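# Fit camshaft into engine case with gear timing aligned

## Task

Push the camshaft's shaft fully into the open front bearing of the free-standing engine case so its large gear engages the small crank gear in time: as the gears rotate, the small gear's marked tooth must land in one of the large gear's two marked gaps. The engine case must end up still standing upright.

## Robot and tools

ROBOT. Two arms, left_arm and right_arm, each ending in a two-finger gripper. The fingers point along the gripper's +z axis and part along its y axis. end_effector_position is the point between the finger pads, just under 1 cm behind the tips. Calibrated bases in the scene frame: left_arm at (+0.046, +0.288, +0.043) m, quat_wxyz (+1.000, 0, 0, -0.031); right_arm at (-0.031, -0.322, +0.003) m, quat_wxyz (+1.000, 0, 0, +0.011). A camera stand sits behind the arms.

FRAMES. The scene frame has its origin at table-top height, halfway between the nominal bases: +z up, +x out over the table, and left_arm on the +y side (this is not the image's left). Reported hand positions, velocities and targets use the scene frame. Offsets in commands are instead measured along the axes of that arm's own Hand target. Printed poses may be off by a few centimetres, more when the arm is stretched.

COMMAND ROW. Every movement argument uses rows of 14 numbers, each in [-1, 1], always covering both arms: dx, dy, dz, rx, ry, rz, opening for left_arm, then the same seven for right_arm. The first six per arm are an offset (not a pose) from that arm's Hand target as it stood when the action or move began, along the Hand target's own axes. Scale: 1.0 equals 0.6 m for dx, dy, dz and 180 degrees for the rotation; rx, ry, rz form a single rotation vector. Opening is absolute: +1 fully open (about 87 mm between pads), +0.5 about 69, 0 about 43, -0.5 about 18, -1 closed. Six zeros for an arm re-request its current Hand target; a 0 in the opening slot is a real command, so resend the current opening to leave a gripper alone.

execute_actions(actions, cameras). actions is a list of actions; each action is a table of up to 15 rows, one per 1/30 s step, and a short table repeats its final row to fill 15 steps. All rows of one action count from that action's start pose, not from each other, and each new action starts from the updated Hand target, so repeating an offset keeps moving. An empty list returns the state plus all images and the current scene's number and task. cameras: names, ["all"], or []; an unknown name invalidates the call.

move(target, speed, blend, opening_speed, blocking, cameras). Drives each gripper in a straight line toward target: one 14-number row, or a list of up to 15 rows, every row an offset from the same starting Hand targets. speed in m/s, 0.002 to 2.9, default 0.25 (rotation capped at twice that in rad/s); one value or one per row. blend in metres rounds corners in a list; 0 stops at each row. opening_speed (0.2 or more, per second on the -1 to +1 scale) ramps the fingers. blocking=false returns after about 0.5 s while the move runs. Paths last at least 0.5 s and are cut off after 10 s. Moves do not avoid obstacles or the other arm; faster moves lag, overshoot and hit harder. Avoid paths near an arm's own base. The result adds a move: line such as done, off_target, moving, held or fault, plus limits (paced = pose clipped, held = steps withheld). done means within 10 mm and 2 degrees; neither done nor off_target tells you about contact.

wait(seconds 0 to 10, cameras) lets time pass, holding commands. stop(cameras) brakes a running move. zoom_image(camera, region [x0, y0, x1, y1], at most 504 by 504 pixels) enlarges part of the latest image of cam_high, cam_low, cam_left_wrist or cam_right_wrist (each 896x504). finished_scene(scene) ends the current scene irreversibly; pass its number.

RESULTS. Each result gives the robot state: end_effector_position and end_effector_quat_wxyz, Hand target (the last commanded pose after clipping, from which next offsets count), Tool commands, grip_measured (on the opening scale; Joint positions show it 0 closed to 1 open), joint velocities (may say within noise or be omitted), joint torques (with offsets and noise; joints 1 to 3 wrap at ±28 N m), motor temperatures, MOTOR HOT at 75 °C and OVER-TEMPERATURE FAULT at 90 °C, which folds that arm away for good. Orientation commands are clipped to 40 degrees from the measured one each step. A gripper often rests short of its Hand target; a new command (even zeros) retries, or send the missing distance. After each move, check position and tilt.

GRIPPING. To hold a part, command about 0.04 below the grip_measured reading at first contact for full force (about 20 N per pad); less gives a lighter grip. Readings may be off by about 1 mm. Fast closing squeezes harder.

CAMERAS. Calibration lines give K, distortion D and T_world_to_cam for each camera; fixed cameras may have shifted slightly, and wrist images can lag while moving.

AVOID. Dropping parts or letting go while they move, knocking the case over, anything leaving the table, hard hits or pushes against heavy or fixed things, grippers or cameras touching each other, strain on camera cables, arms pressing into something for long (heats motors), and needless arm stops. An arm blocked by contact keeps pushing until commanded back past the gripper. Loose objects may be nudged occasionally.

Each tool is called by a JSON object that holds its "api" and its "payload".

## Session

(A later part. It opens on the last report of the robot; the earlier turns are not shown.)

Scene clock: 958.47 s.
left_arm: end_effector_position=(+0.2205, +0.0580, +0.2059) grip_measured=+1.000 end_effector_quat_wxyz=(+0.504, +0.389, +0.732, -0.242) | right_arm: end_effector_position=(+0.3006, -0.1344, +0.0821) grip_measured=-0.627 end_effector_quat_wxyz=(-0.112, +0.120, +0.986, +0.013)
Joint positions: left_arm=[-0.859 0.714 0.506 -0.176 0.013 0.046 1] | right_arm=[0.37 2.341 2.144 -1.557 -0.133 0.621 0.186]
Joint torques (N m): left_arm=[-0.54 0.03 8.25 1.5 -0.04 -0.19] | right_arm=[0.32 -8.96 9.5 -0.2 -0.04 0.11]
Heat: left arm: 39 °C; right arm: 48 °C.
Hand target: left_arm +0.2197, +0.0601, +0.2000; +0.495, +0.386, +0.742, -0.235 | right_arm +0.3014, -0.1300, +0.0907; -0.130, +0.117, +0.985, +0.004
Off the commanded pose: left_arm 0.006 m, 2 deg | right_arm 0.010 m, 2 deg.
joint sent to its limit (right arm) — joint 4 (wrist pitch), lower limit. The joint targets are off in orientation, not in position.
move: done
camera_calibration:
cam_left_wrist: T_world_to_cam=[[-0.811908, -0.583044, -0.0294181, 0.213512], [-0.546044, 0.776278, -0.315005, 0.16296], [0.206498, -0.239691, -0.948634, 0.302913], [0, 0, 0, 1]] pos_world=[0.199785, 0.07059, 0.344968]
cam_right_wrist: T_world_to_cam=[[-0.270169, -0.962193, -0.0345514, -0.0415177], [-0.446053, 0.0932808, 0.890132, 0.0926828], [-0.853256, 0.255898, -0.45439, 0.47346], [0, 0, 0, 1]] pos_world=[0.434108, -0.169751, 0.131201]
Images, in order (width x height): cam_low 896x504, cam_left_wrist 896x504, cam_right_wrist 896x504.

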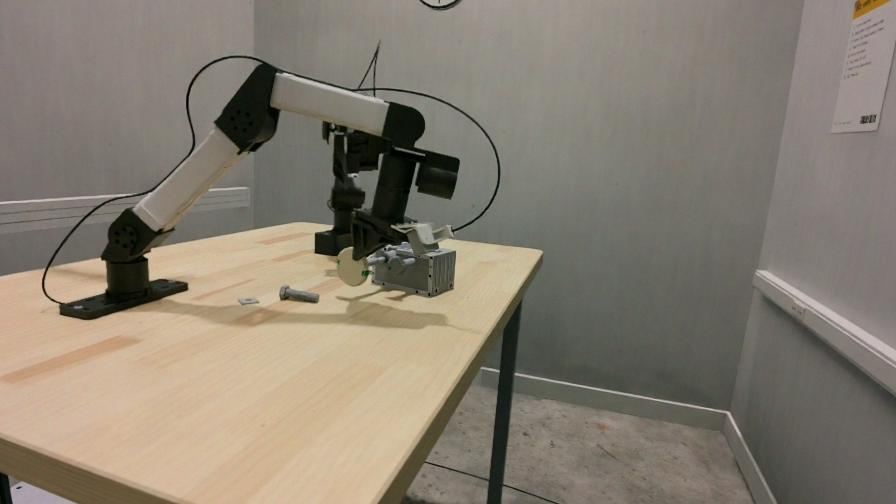

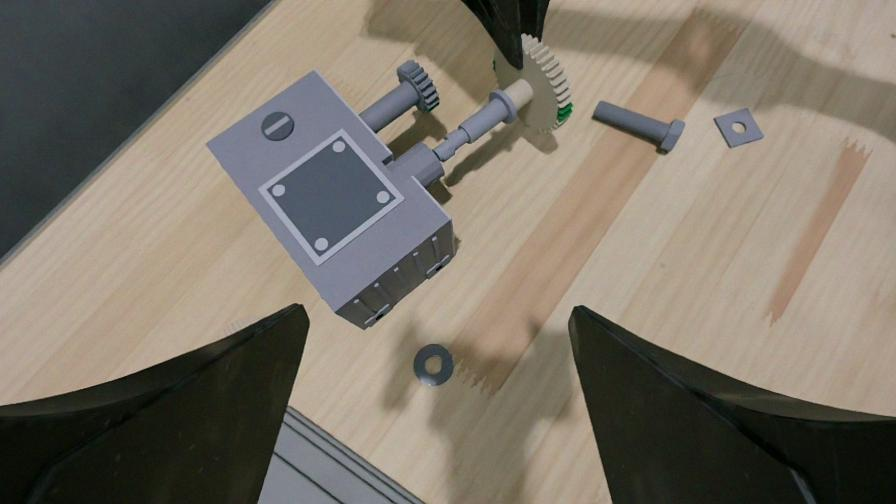

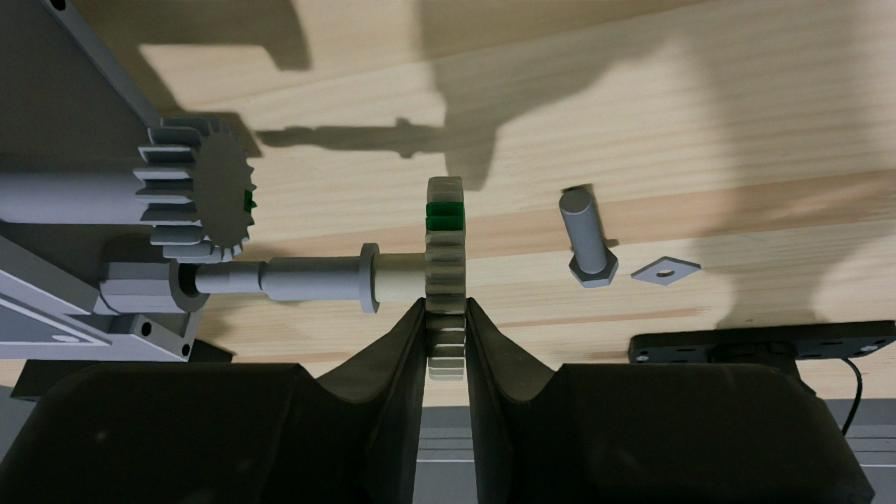

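{"api": "move", "payload": {"target": [0,0,0,0,0,0,1,0.0007,0.0133,-0.0028,0,0,0,-0.75], "speed": 0.04, "cameras": ["cam_right_wrist","cam_low","cam_left_wrist"]}}

{"api": "zoom_image", "payload": {"camera": "cam_left_wrist", "region": [380, 40, 580, 204]}}

{"api": "zoom_image", "payload": {"camera": "cam_right_wrist", "region": [40, 100, 400, 340]}}

Scene clock: 989.60 s.
left_arm: end_effector_position=(+0.2205, +0.0580, +0.2059) grip_measured=+1.000 end_effector_quat_wxyz=(+0.504, +0.389, +0.732, -0.242) | right_arm: end_effector_position=(+0.3026, -0.1275, +0.0830) grip_measured=-0.627 end_effector_quat_wxyz=(-0.106, +0.121, +0.987, +0.015)
Joint positions: left_arm=[-0.859 0.714 0.506 -0.176 0.013 0.046 1] | right_arm=[0.384 2.351 2.168 -1.557 -0.133 0.637 0.186]
Joint torques (N m): left_arm=[-0.44 -0.17 8.34 1.59 -0.02 -0.21] | right_arm=[0.34 -9.07 9.55 -0.16 -0.09 0.1]
Heat: left arm: 38 °C; right arm: 45 °C.
Hand target: left_arm +0.2197, +0.0601, +0.2000; +0.495, +0.386, +0.742, -0.235 | right_arm +0.3033, -0.1222, +0.0921; -0.130, +0.117, +0.985, +0.004
Off the commanded pose: left_arm 0.006 m, 2 deg | right_arm 0.011 m, 3 deg.
joint sent to its limit (right arm) — joint 4 (wrist pitch), lower limit. The joint targets are off in orientation, not in position.
move: off_target (right_arm)
camera_calibration:
cam_left_wrist: T_world_to_cam=[[-0.811908, -0.583044, -0.0294181, 0.213512], [-0.546044, 0.776278, -0.315005, 0.16296], [0.206498, -0.239691, -0.948634, 0.302913], [0, 0, 0, 1]] pos_world=[0.199785, 0.07059, 0.344968]
cam_right_wrist: T_world_to_cam=[[-0.271897, -0.961501, -0.0398344, -0.0332347], [-0.456603, 0.092461, 0.884853, 0.0957337], [-0.847104, 0.258778, -0.464164, 0.473164], [0, 0, 0, 1]] pos_world=[0.435495, -0.163251, 0.133592]
Images, in order (width x height): cam_low 896x504, cam_left_wrist 896x504, cam_right_wrist 896x504.

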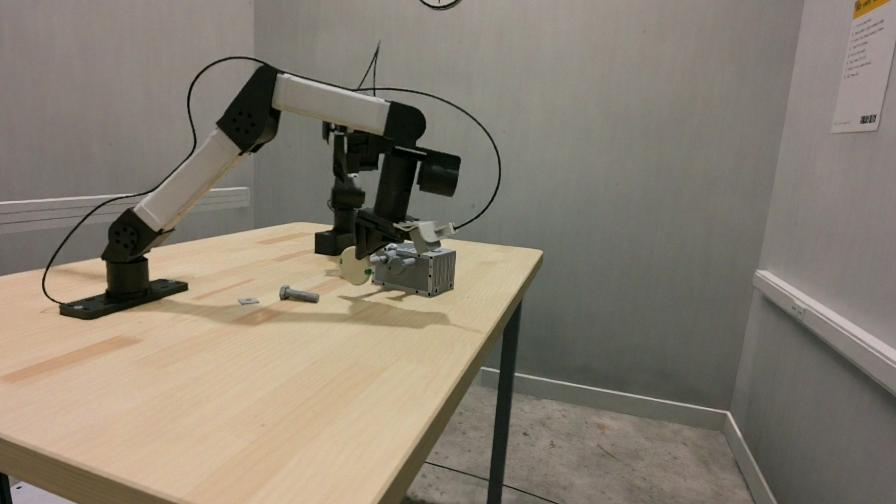

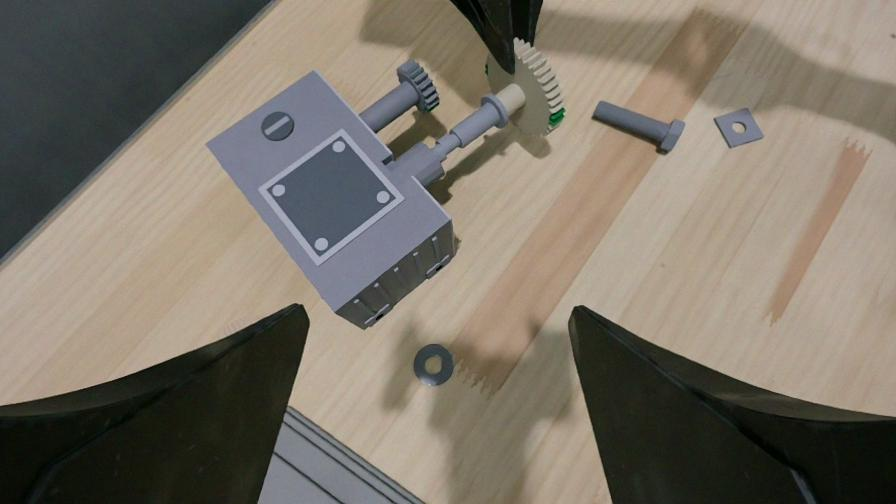

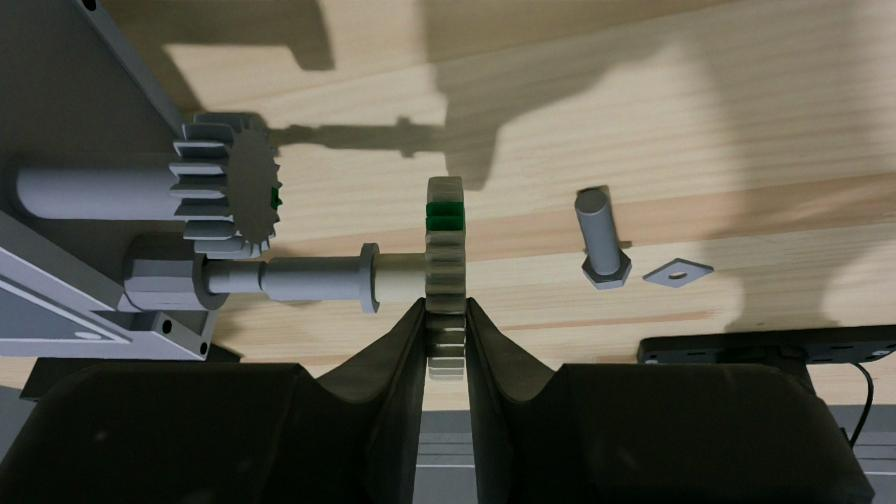

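Scaled by 2.520 from the camera's 896x504 image, which has a finer 1280x720 frame.

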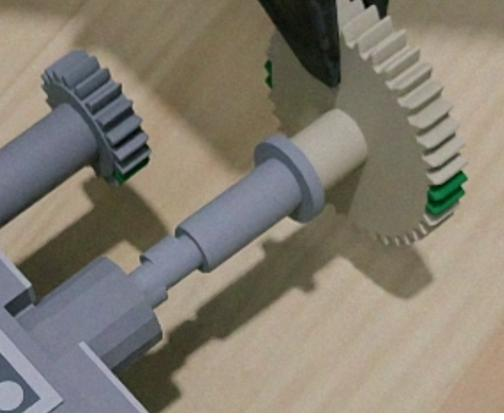

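Scaled by 1.400 from the camera's 896x504 image, which has a finer 1280x720 frame.

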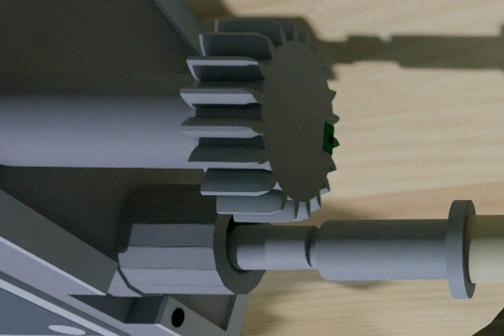

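{"api": "move", "payload": {"target": [0,0,0,0,0,0,1,0.0007,0.02,-0.0006,0,0,0,-0.75], "speed": 0.04, "cameras": ["cam_right_wrist","cam_low","cam_left_wrist"]}}

{"api": "zoom_image", "payload": {"camera": "cam_left_wrist", "region": [380, 40, 580, 204]}}

{"api": "zoom_image", "payload": {"camera": "cam_right_wrist", "region": [40, 100, 400, 340]}}

{"api": "zoom_image", "payload": {"camera": "cam_low", "region": [325, 225, 445, 300]}}

Scene clock: 1001.40 s.
left_arm: end_effector_position=(+0.2205, +0.0580, +0.2059) grip_measured=+1.000 end_effector_quat_wxyz=(+0.504, +0.389, +0.732, -0.242) | right_arm: end_effector_position=(+0.3054, -0.1169, +0.0825) grip_measured=-0.627 end_effector_quat_wxyz=(-0.099, +0.121, +0.987, +0.017)
Joint positions: left_arm=[-0.859 0.714 0.506 -0.176 0.013 0.046 1] | right_arm=[0.404 2.37 2.204 -1.558 -0.133 0.659 0.186]
Joint torques (N m): left_arm=[-0.62 -0.05 8.16 1.55 -0.03 -0.25] | right_arm=[0.34 -9.22 9.65 -0.12 -0.14 0.1]
Heat: left arm: 38 °C; right arm: 46 °C.
Hand target: left_arm +0.2197, +0.0601, +0.2000; +0.495, +0.386, +0.742, -0.235 | right_arm +0.3057, -0.1104, +0.0924; -0.130, +0.117, +0.985, +0.004
Off the commanded pose: left_arm 0.006 m, 2 deg | right_arm 0.012 m, 4 deg.
joint sent to its limit (right arm) — joint 4 (wrist pitch), lower limit. The joint targets are off in orientation, not in position.
move: off_target (right_arm)
camera_calibration:
cam_left_wrist: T_world_to_cam=[[-0.811908, -0.583044, -0.0294181, 0.213512], [-0.546044, 0.776278, -0.315005, 0.16296], [0.206498, -0.239691, -0.948634, 0.302913], [0, 0, 0, 1]] pos_world=[0.199785, 0.07059, 0.344968]
cam_right_wrist: T_world_to_cam=[[-0.273068, -0.960898, -0.045931, -0.0213137], [-0.468807, 0.0912297, 0.878577, 0.100546], [-0.840032, 0.261444, -0.475388, 0.471608], [0, 0, 0, 1]] pos_world=[0.437482, -0.152952, 0.13488]
Images, in order (width x height): cam_low 896x504, cam_left_wrist 896x504, cam_right_wrist 896x504.

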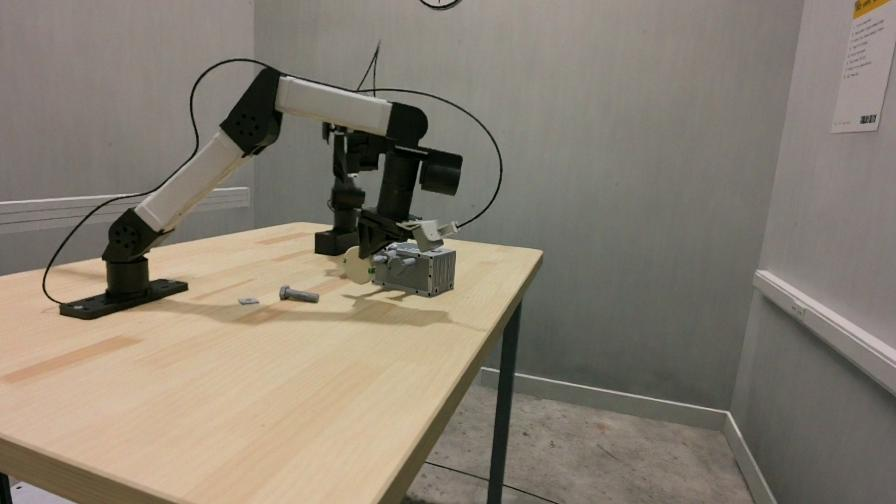

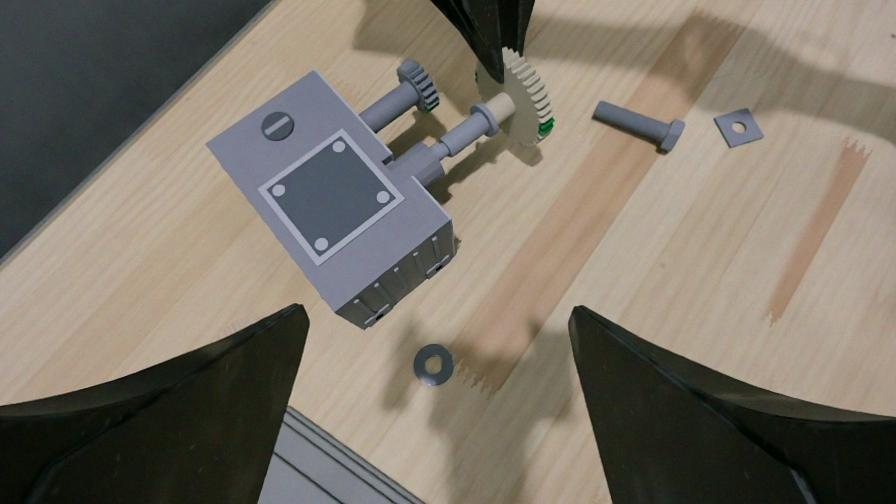

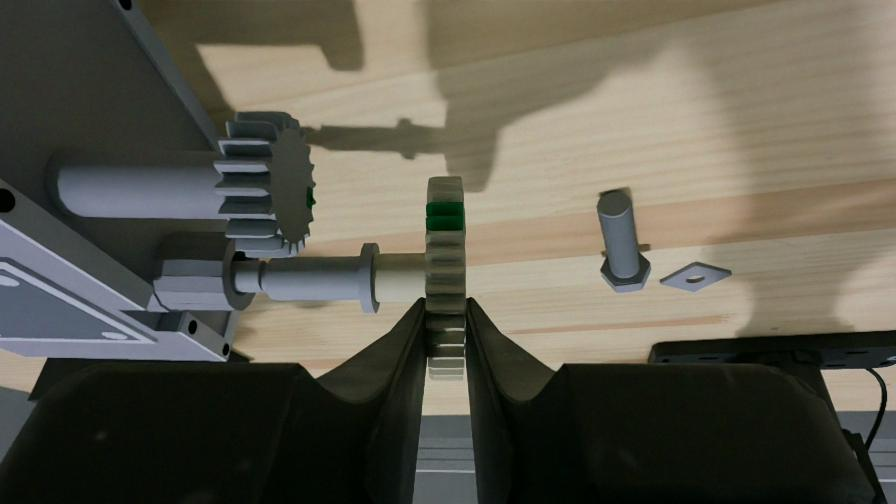

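Scaled by 2.520 from the camera's 896x504 image, which has a finer 1280x720 frame.

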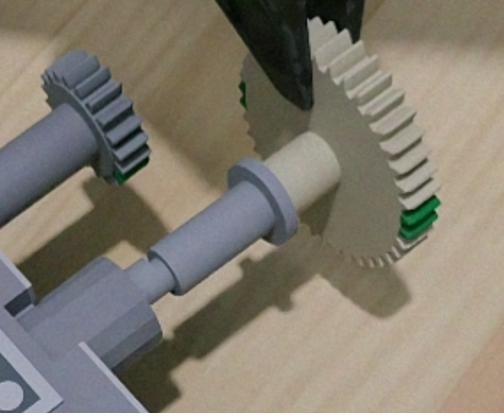

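Scaled by 1.400 from the camera's 896x504 image, which has a finer 1280x720 frame.

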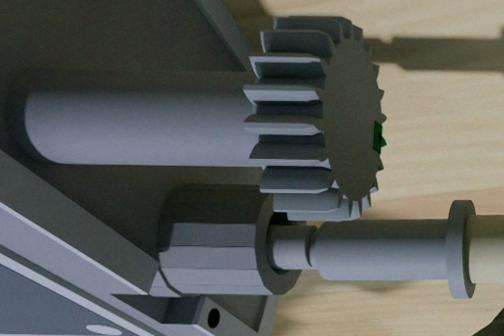

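Scaled by 4.200 from the camera's 896x504 image, which has a finer 1280x720 frame.

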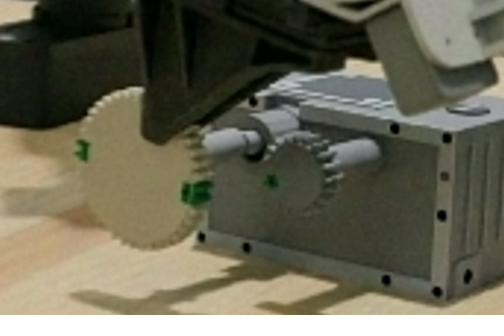

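{"api": "move", "payload": {"target": [0,0,0,0,0,0,1,0.0007,0.015,-0.0006,0,0,0,-0.75], "speed": 0.03, "cameras": ["cam_right_wrist","cam_low","cam_left_wrist"]}}

{"api": "zoom_image", "payload": {"camera": "cam_left_wrist", "region": [380, 40, 580, 204]}}

{"api": "zoom_image", "payload": {"camera": "cam_right_wrist", "region": [100, 80, 500, 346]}}

{"api": "zoom_image", "payload": {"camera": "cam_low", "region": [325, 225, 445, 300]}}

Scene clock: 1023.13 s.
left_arm: end_effector_position=(+0.2205, +0.0580, +0.2059) grip_measured=+1.000 end_effector_quat_wxyz=(+0.504, +0.389, +0.732, -0.242) | right_arm: end_effector_position=(+0.3072, -0.1088, +0.0822) grip_measured=-0.627 end_effector_quat_wxyz=(-0.095, +0.122, +0.988, +0.019)
Joint positions: left_arm=[-0.859 0.714 0.506 -0.176 0.013 0.046 1] | right_arm=[0.419 2.385 2.232 -1.559 -0.133 0.677 0.186]
Joint torques (N m): left_arm=[-0.47 -0.2 8.23 1.52 -0.07 -0.21] | right_arm=[0.32 -9.33 9.73 -0.08 -0.19 0.13]
Heat: left arm: 38 °C; right arm: 47 °C.
Hand target: left_arm +0.2197, +0.0601, +0.2000; +0.495, +0.386, +0.742, -0.235 | right_arm +0.3075, -0.1016, +0.0926; -0.130, +0.117, +0.985, +0.004
Off the commanded pose: left_arm 0.006 m, 2 deg | right_arm 0.013 m, 4 deg.
joint sent to its limit (right arm) — joint 4 (wrist pitch), lower limit. The joint targets are off in orientation, not in position.
move: off_target (right_arm)
camera_calibration:
cam_left_wrist: T_world_to_cam=[[-0.811908, -0.583044, -0.0294181, 0.213512], [-0.546044, 0.776278, -0.315005, 0.16296], [0.206498, -0.239691, -0.948634, 0.302913], [0, 0, 0, 1]] pos_world=[0.199785, 0.07059, 0.344968]
cam_right_wrist: T_world_to_cam=[[-0.274456, -0.960292, -0.0501284, -0.012277], [-0.477136, 0.090737, 0.874133, 0.103716], [-0.834874, 0.263829, -0.483093, 0.470197], [0, 0, 0, 1]] pos_world=[0.438672, -0.145252, 0.135872]
Images, in order (width x height): cam_low 896x504, cam_left_wrist 896x504, cam_right_wrist 896x504.

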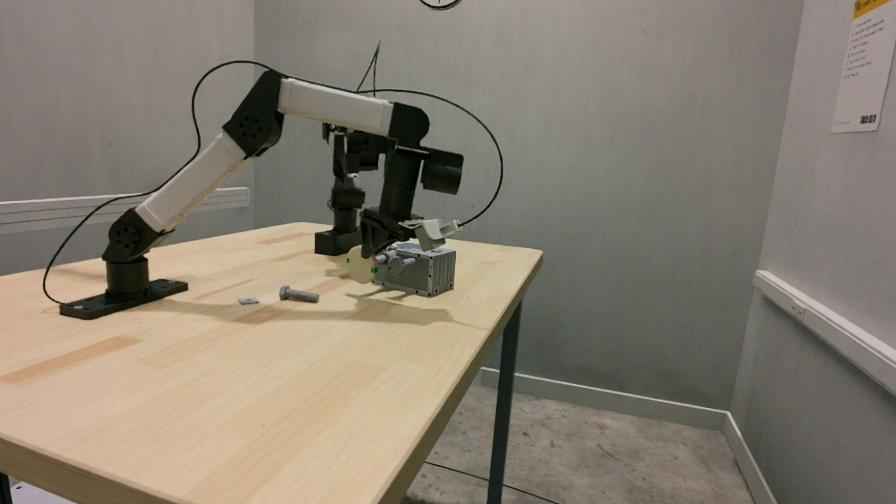

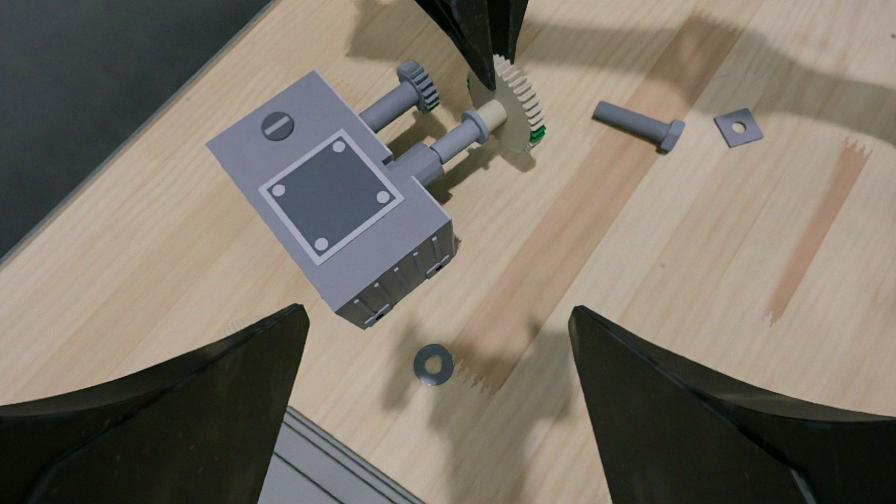

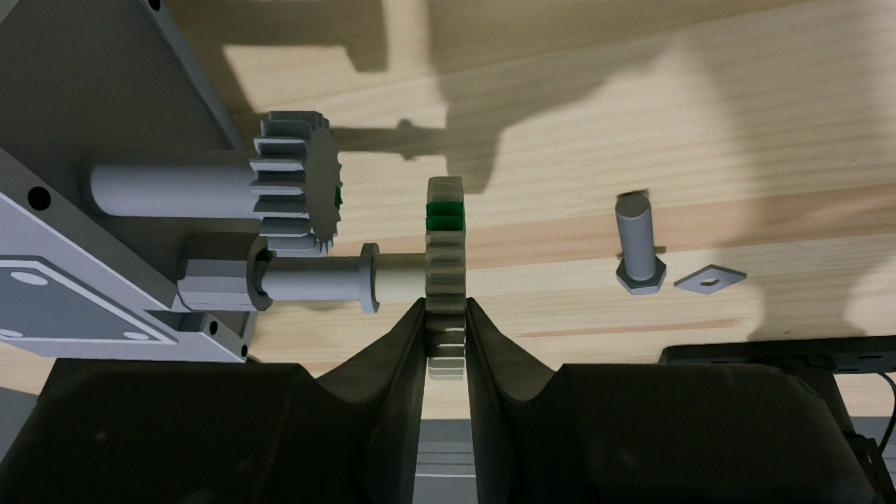

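Scaled by 2.520 from the camera's 896x504 image, which has a finer 1280x720 frame.

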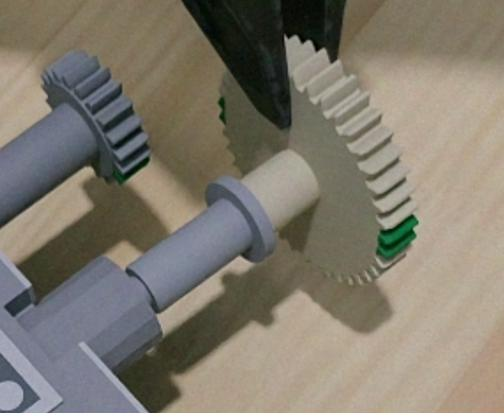

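Scaled by 1.260 from the camera's 896x504 image, which has a finer 1280x720 frame.

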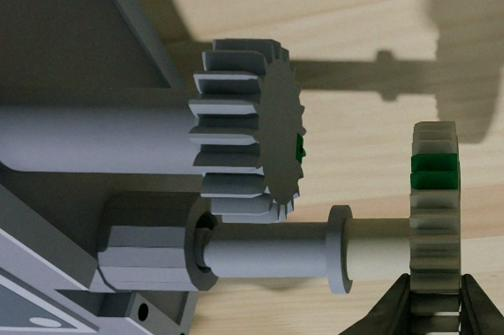

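Scaled by 4.200 from the camera's 896x504 image, which has a finer 1280x720 frame.

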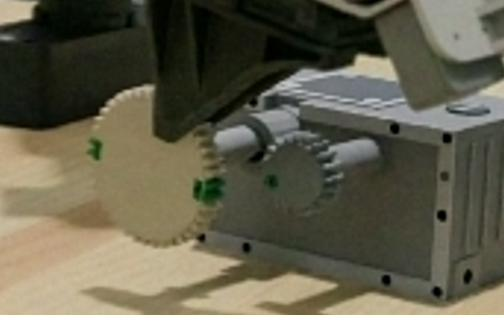

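{"api": "move", "payload": {"target": [0,0,0,0,0,0,1,0,0.012,0.003,0,0,0,-0.75], "speed": 0.03, "cameras": ["cam_right_wrist","cam_low","cam_left_wrist"]}}

{"api": "zoom_image", "payload": {"camera": "cam_left_wrist", "region": [380, 40, 580, 204]}}

{"api": "zoom_image", "payload": {"camera": "cam_right_wrist", "region": [100, 80, 500, 346]}}

{"api": "zoom_image", "payload": {"camera": "cam_low", "region": [340, 235, 420, 285]}}

Scene clock: 1041.47 s.
left_arm: end_effector_position=(+0.2205, +0.0580, +0.2059) grip_measured=+1.000 end_effector_quat_wxyz=(+0.504, +0.389, +0.732, -0.242) | right_arm: end_effector_position=(+0.3091, -0.1026, +0.0804) grip_measured=-0.627 end_effector_quat_wxyz=(-0.092, +0.125, +0.988, +0.020)
Joint positions: left_arm=[-0.859 0.714 0.506 -0.176 0.013 0.046 1] | right_arm=[0.43 2.402 2.257 -1.56 -0.133 0.693 0.186]
Joint torques (N m): left_arm=[-0.62 -0.03 8.16 1.53 -0.05 -0.24] | right_arm=[0.44 -9.43 9.63 -0.05 -0.22 0.08]
Heat: left arm: 38 °C; right arm: 48 °C.
Hand target: left_arm +0.2197, +0.0601, +0.2000; +0.495, +0.386, +0.742, -0.235 | right_arm +0.3088, -0.0945, +0.0907; -0.130, +0.117, +0.985, +0.004
Off the commanded pose: left_arm 0.006 m, 2 deg | right_arm 0.013 m, 5 deg.
joint sent to its limit (right arm) — joint 4 (wrist pitch), lower limit. The joint targets are off in orientation, not in position.
move: off_target (right_arm)
camera_calibration:
cam_left_wrist: T_world_to_cam=[[-0.811908, -0.583044, -0.0294181, 0.213512], [-0.546044, 0.776278, -0.315005, 0.16296], [0.206498, -0.239691, -0.948634, 0.302913], [0, 0, 0, 1]] pos_world=[0.199785, 0.07059, 0.344968]
cam_right_wrist: T_world_to_cam=[[-0.278669, -0.958991, -0.0517582, -0.00438727], [-0.481333, 0.0928264, 0.871609, 0.10746], [-0.831061, 0.267803, -0.487462, 0.468875], [0, 0, 0, 1]] pos_world=[0.440165, -0.139749, 0.134669]
Images, in order (width x height): cam_low 896x504, cam_left_wrist 896x504, cam_right_wrist 896x504.

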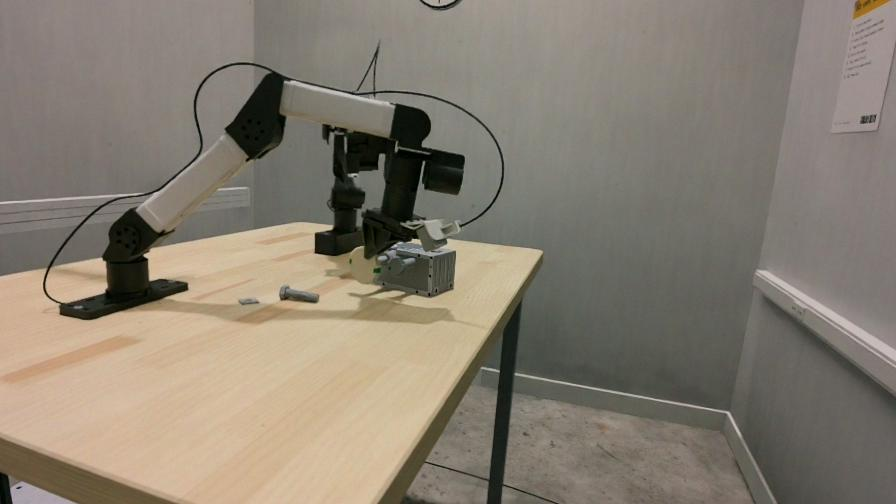

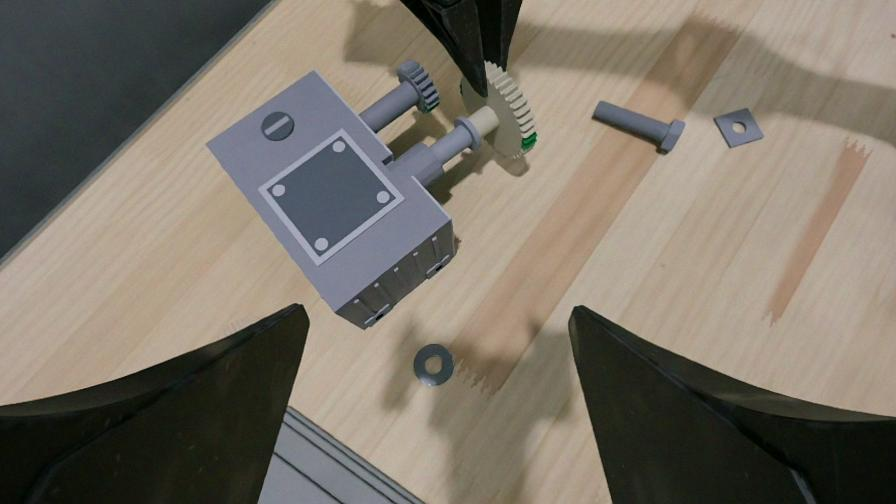

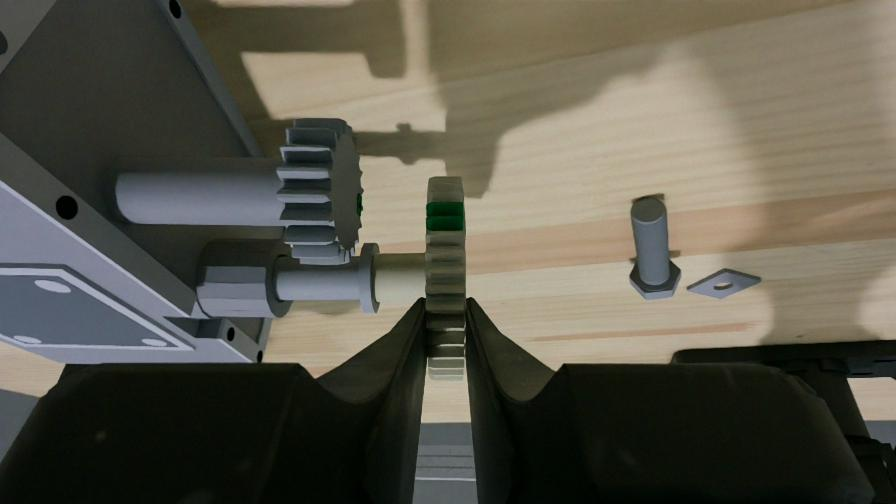

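Scaled by 2.520 from the camera's 896x504 image, which has a finer 1280x720 frame.

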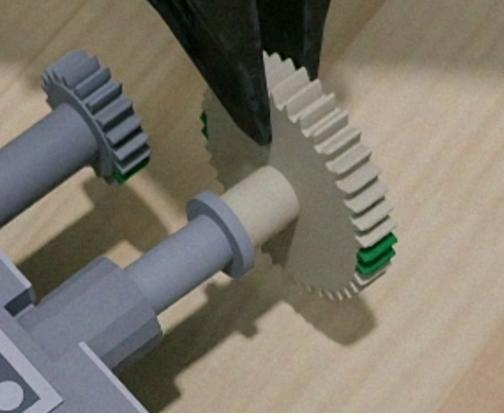

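Scaled by 1.260 from the camera's 896x504 image, which has a finer 1280x720 frame.

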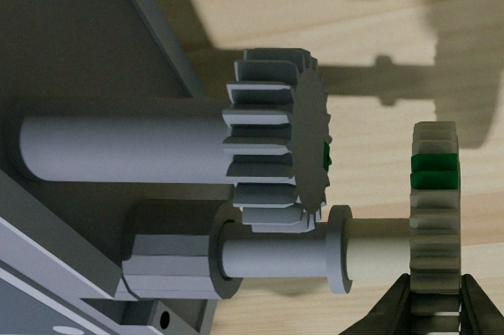

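Scaled by 6.300 from the camera's 896x504 image, which has a finer 1280x720 frame.

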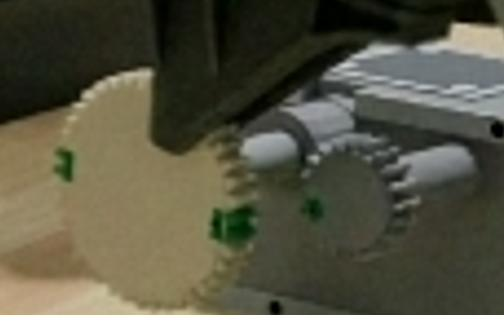

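{"api": "move", "payload": {"target": [0,0,0,0,0,0,1,0,0.013,0,0,0,0,-0.75], "speed": 0.03, "cameras": ["cam_right_wrist","cam_low","cam_left_wrist"]}}

{"api": "zoom_image", "payload": {"camera": "cam_left_wrist", "region": [380, 40, 580, 204]}}

{"api": "zoom_image", "payload": {"camera": "cam_right_wrist", "region": [100, 80, 500, 346]}}

{"api": "zoom_image", "payload": {"camera": "cam_low", "region": [340, 235, 420, 285]}}

Scene clock: 1065.33 s.
left_arm: end_effector_position=(+0.2205, +0.0580, +0.2059) grip_measured=+1.000 end_effector_quat_wxyz=(+0.504, +0.389, +0.732, -0.242) | right_arm: end_effector_position=(+0.3095, -0.1009, +0.0810) grip_measured=-0.627 end_effector_quat_wxyz=(-0.093, +0.126, +0.988, +0.017)
Joint positions: left_arm=[-0.859 0.714 0.506 -0.176 0.013 0.046 1] | right_arm=[0.434 2.414 2.281 -1.575 -0.13 0.7 0.186]
Joint torques (N m): left_arm=[-0.66 -0.05 8.18 1.51 -0.01 -0.23] | right_arm=[1.1 -9.39 9.81 0.11 -0.28 0.17]
Heat: left arm: 38 °C; right arm: 48 °C.
Hand target: left_arm +0.2197, +0.0601, +0.2000; +0.495, +0.386, +0.742, -0.235 | right_arm +0.3105, -0.0869, +0.0906; -0.130, +0.117, +0.985, +0.004
Off the commanded pose: left_arm 0.006 m, 2 deg | right_arm 0.017 m, 5 deg.
joint sent to its limit (right arm) — joint 4 (wrist pitch), lower limit. The joint targets are off in orientation, not in position.
move: off_target (right_arm)
camera_calibration:
cam_left_wrist: T_world_to_cam=[[-0.811908, -0.583044, -0.0294181, 0.213512], [-0.546044, 0.776278, -0.315005, 0.16296], [0.206498, -0.239691, -0.948634, 0.302913], [0, 0, 0, 1]] pos_world=[0.199785, 0.07059, 0.344968]
cam_right_wrist: T_world_to_cam=[[-0.281345, -0.958479, -0.0465056, -0.00207363], [-0.478859, 0.0982327, 0.872379, 0.106607], [-0.831589, 0.267709, -0.486613, 0.469102], [0, 0, 0, 1]] pos_world=[0.440566, -0.138043, 0.135173]
Images, in order (width x height): cam_low 896x504, cam_left_wrist 896x504, cam_right_wrist 896x504.

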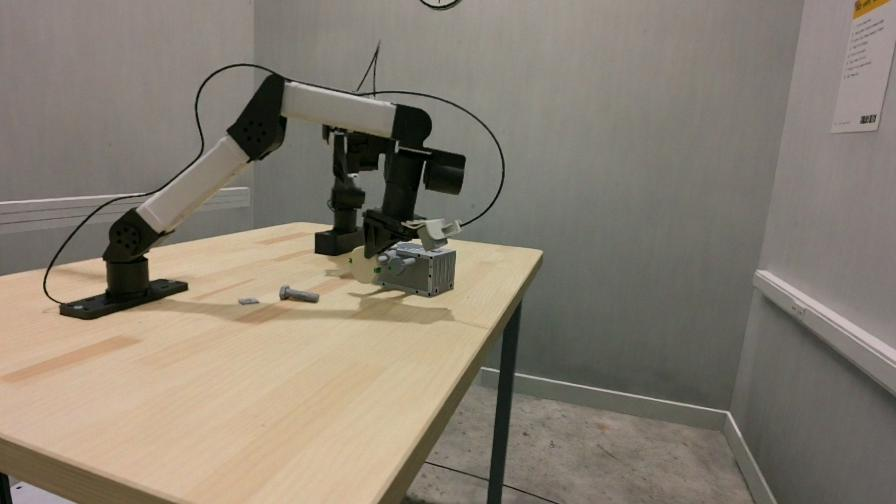

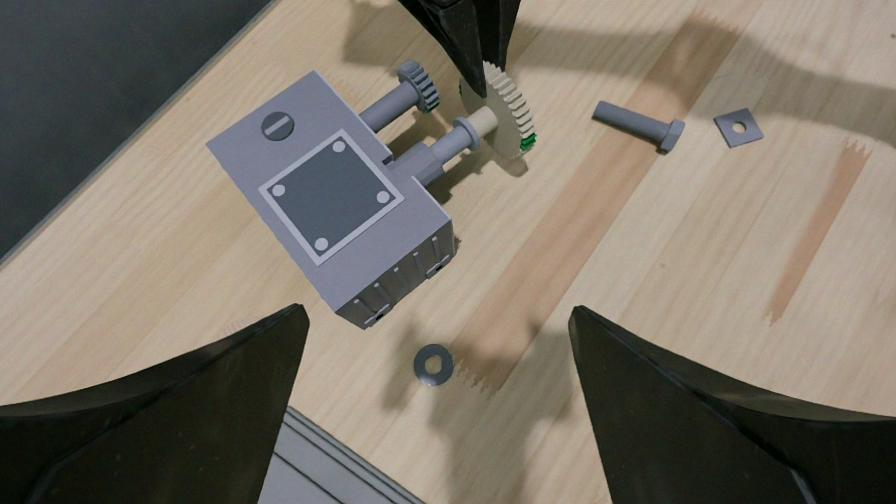

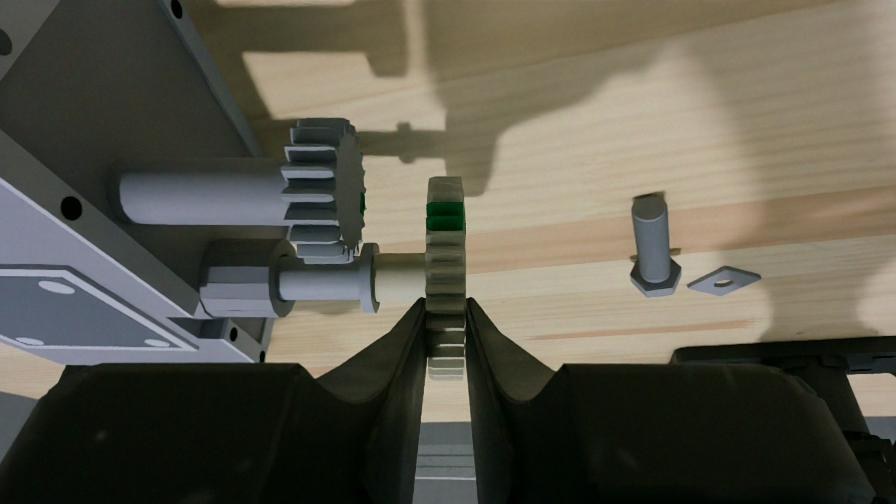

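Scaled by 2.520 from the camera's 896x504 image, which has a finer 1280x720 frame.

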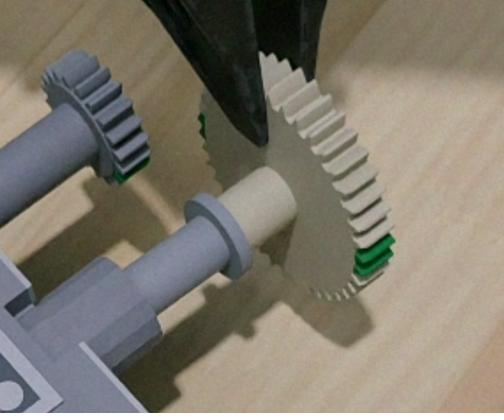

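Scaled by 1.260 from the camera's 896x504 image, which has a finer 1280x720 frame.

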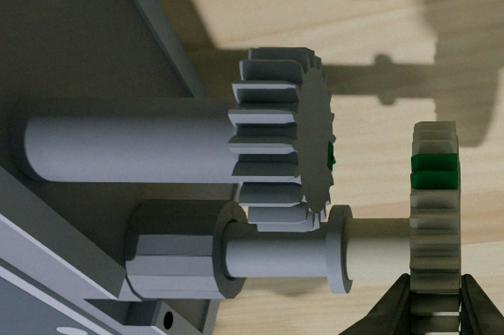

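Scaled by 6.300 from the camera's 896x504 image, which has a finer 1280x720 frame.

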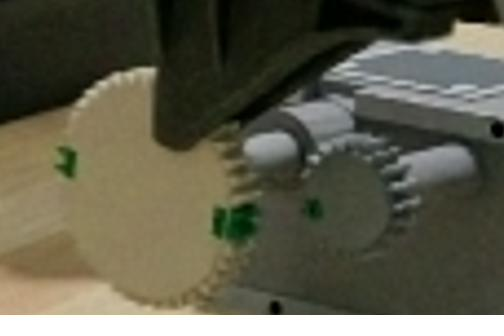

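{"api": "move", "payload": {"target": [[0,0,0,0,0,0,1,0,-0.0155,0,0,0,0,-0.75],[0,0,0,0,0,0,1,0,-0.0155,0,0,0,0,-0.3]], "speed": 0.05, "opening_speed": 0.3, "cameras": ["cam_right_wrist","cam_low","cam_left_wrist"]}}

{"api": "zoom_image", "payload": {"camera": "cam_left_wrist", "region": [380, 40, 580, 204]}}

{"api": "zoom_image", "payload": {"camera": "cam_right_wrist", "region": [100, 80, 500, 346]}}

{"api": "zoom_image", "payload": {"camera": "cam_low", "region": [340, 235, 420, 285]}}

Scene clock: 1085.63 s.
left_arm: end_effector_position=(+0.2205, +0.0580, +0.2059) grip_measured=+1.000 end_effector_quat_wxyz=(+0.504, +0.389, +0.732, -0.242) | right_arm: end_effector_position=(+0.3085, -0.0990, +0.0817) grip_measured=-0.300 end_effector_quat_wxyz=(-0.097, +0.126, +0.987, +0.022)
Joint positions: left_arm=[-0.859 0.714 0.506 -0.176 0.013 0.046 1] | right_arm=[0.434 2.414 2.281 -1.576 -0.143 0.7 0.35]
Joint torques (N m): left_arm=[-0.4 -0.03 8.06 1.55 0 -0.2] | right_arm=[-0.08 -10.67 6.8 0.11 -0.12 0]
Heat: left arm: 38 °C; right arm: 49 °C.
Hand target: left_arm +0.2197, +0.0601, +0.2000; +0.495, +0.386, +0.742, -0.235 | right_arm +0.3084, -0.0959, +0.0908; -0.130, +0.117, +0.985, +0.004
Off the commanded pose: left_arm 0.006 m, 2 deg | right_arm 0.010 m, 4 deg.
joint sent to its limit (right arm) — joint 4 (wrist pitch), lower limit. The joint targets are off in orientation, not in position.
move: off_target (right_arm); target 2's new opening was sent with right_arm's hand 0.011 m and 5 deg from that target
camera_calibration:
cam_left_wrist: T_world_to_cam=[[-0.811908, -0.583044, -0.0294181, 0.213512], [-0.546044, 0.776278, -0.315005, 0.16296], [0.206498, -0.239691, -0.948634, 0.302913], [0, 0, 0, 1]] pos_world=[0.199785, 0.07059, 0.344968]
cam_right_wrist: T_world_to_cam=[[-0.283323, -0.957422, -0.0554166, 0.000934562], [-0.47316, 0.0892894, 0.87644, 0.102366], [-0.834175, 0.274537, -0.478311, 0.468811], [0, 0, 0, 1]] pos_world=[0.439771, -0.136951, 0.134571]
Images, in order (width x height): cam_low 896x504, cam_left_wrist 896x504, cam_right_wrist 896x504.

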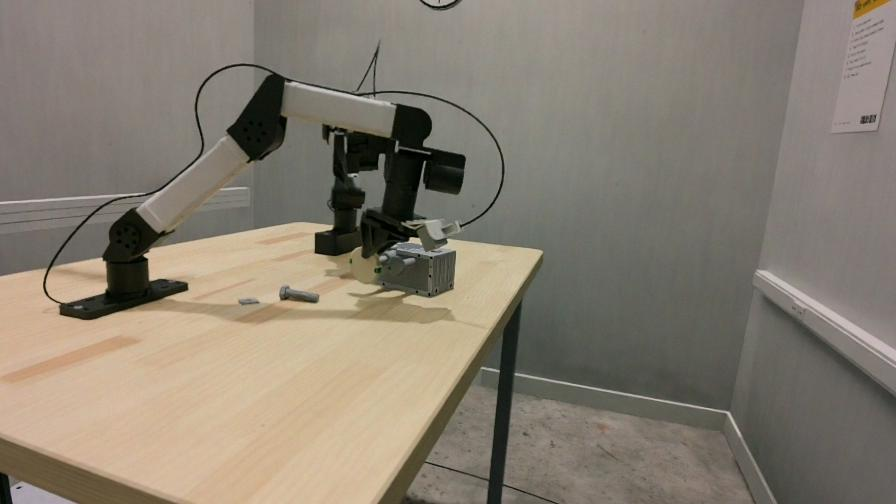

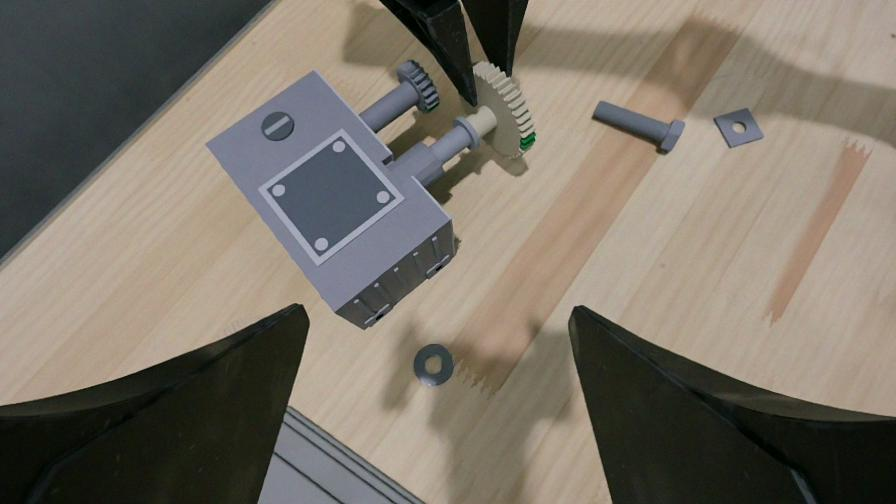

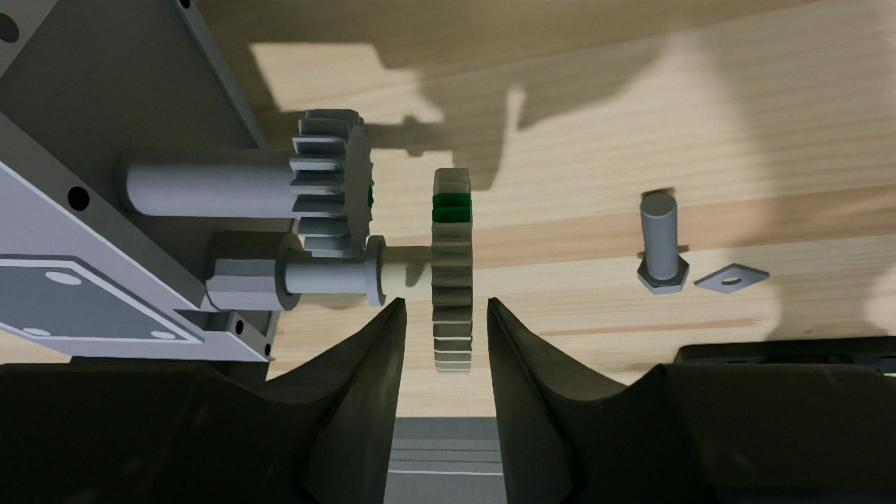

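Scaled by 2.520 from the camera's 896x504 image, which has a finer 1280x720 frame.

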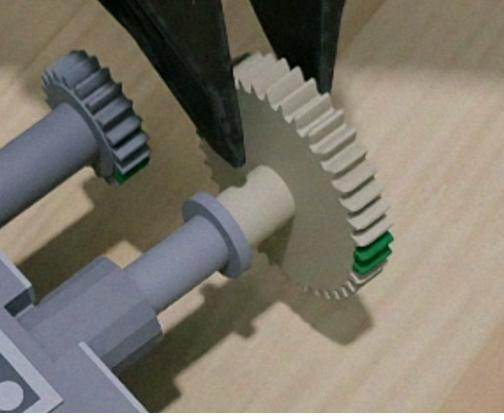

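Scaled by 1.260 from the camera's 896x504 image, which has a finer 1280x720 frame.

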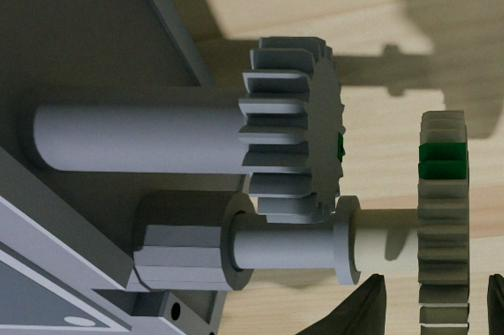

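Scaled by 6.300 from the camera's 896x504 image, which has a finer 1280x720 frame.

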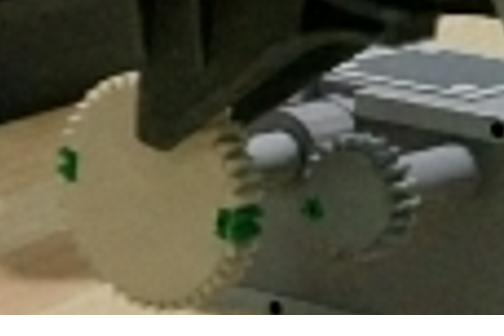

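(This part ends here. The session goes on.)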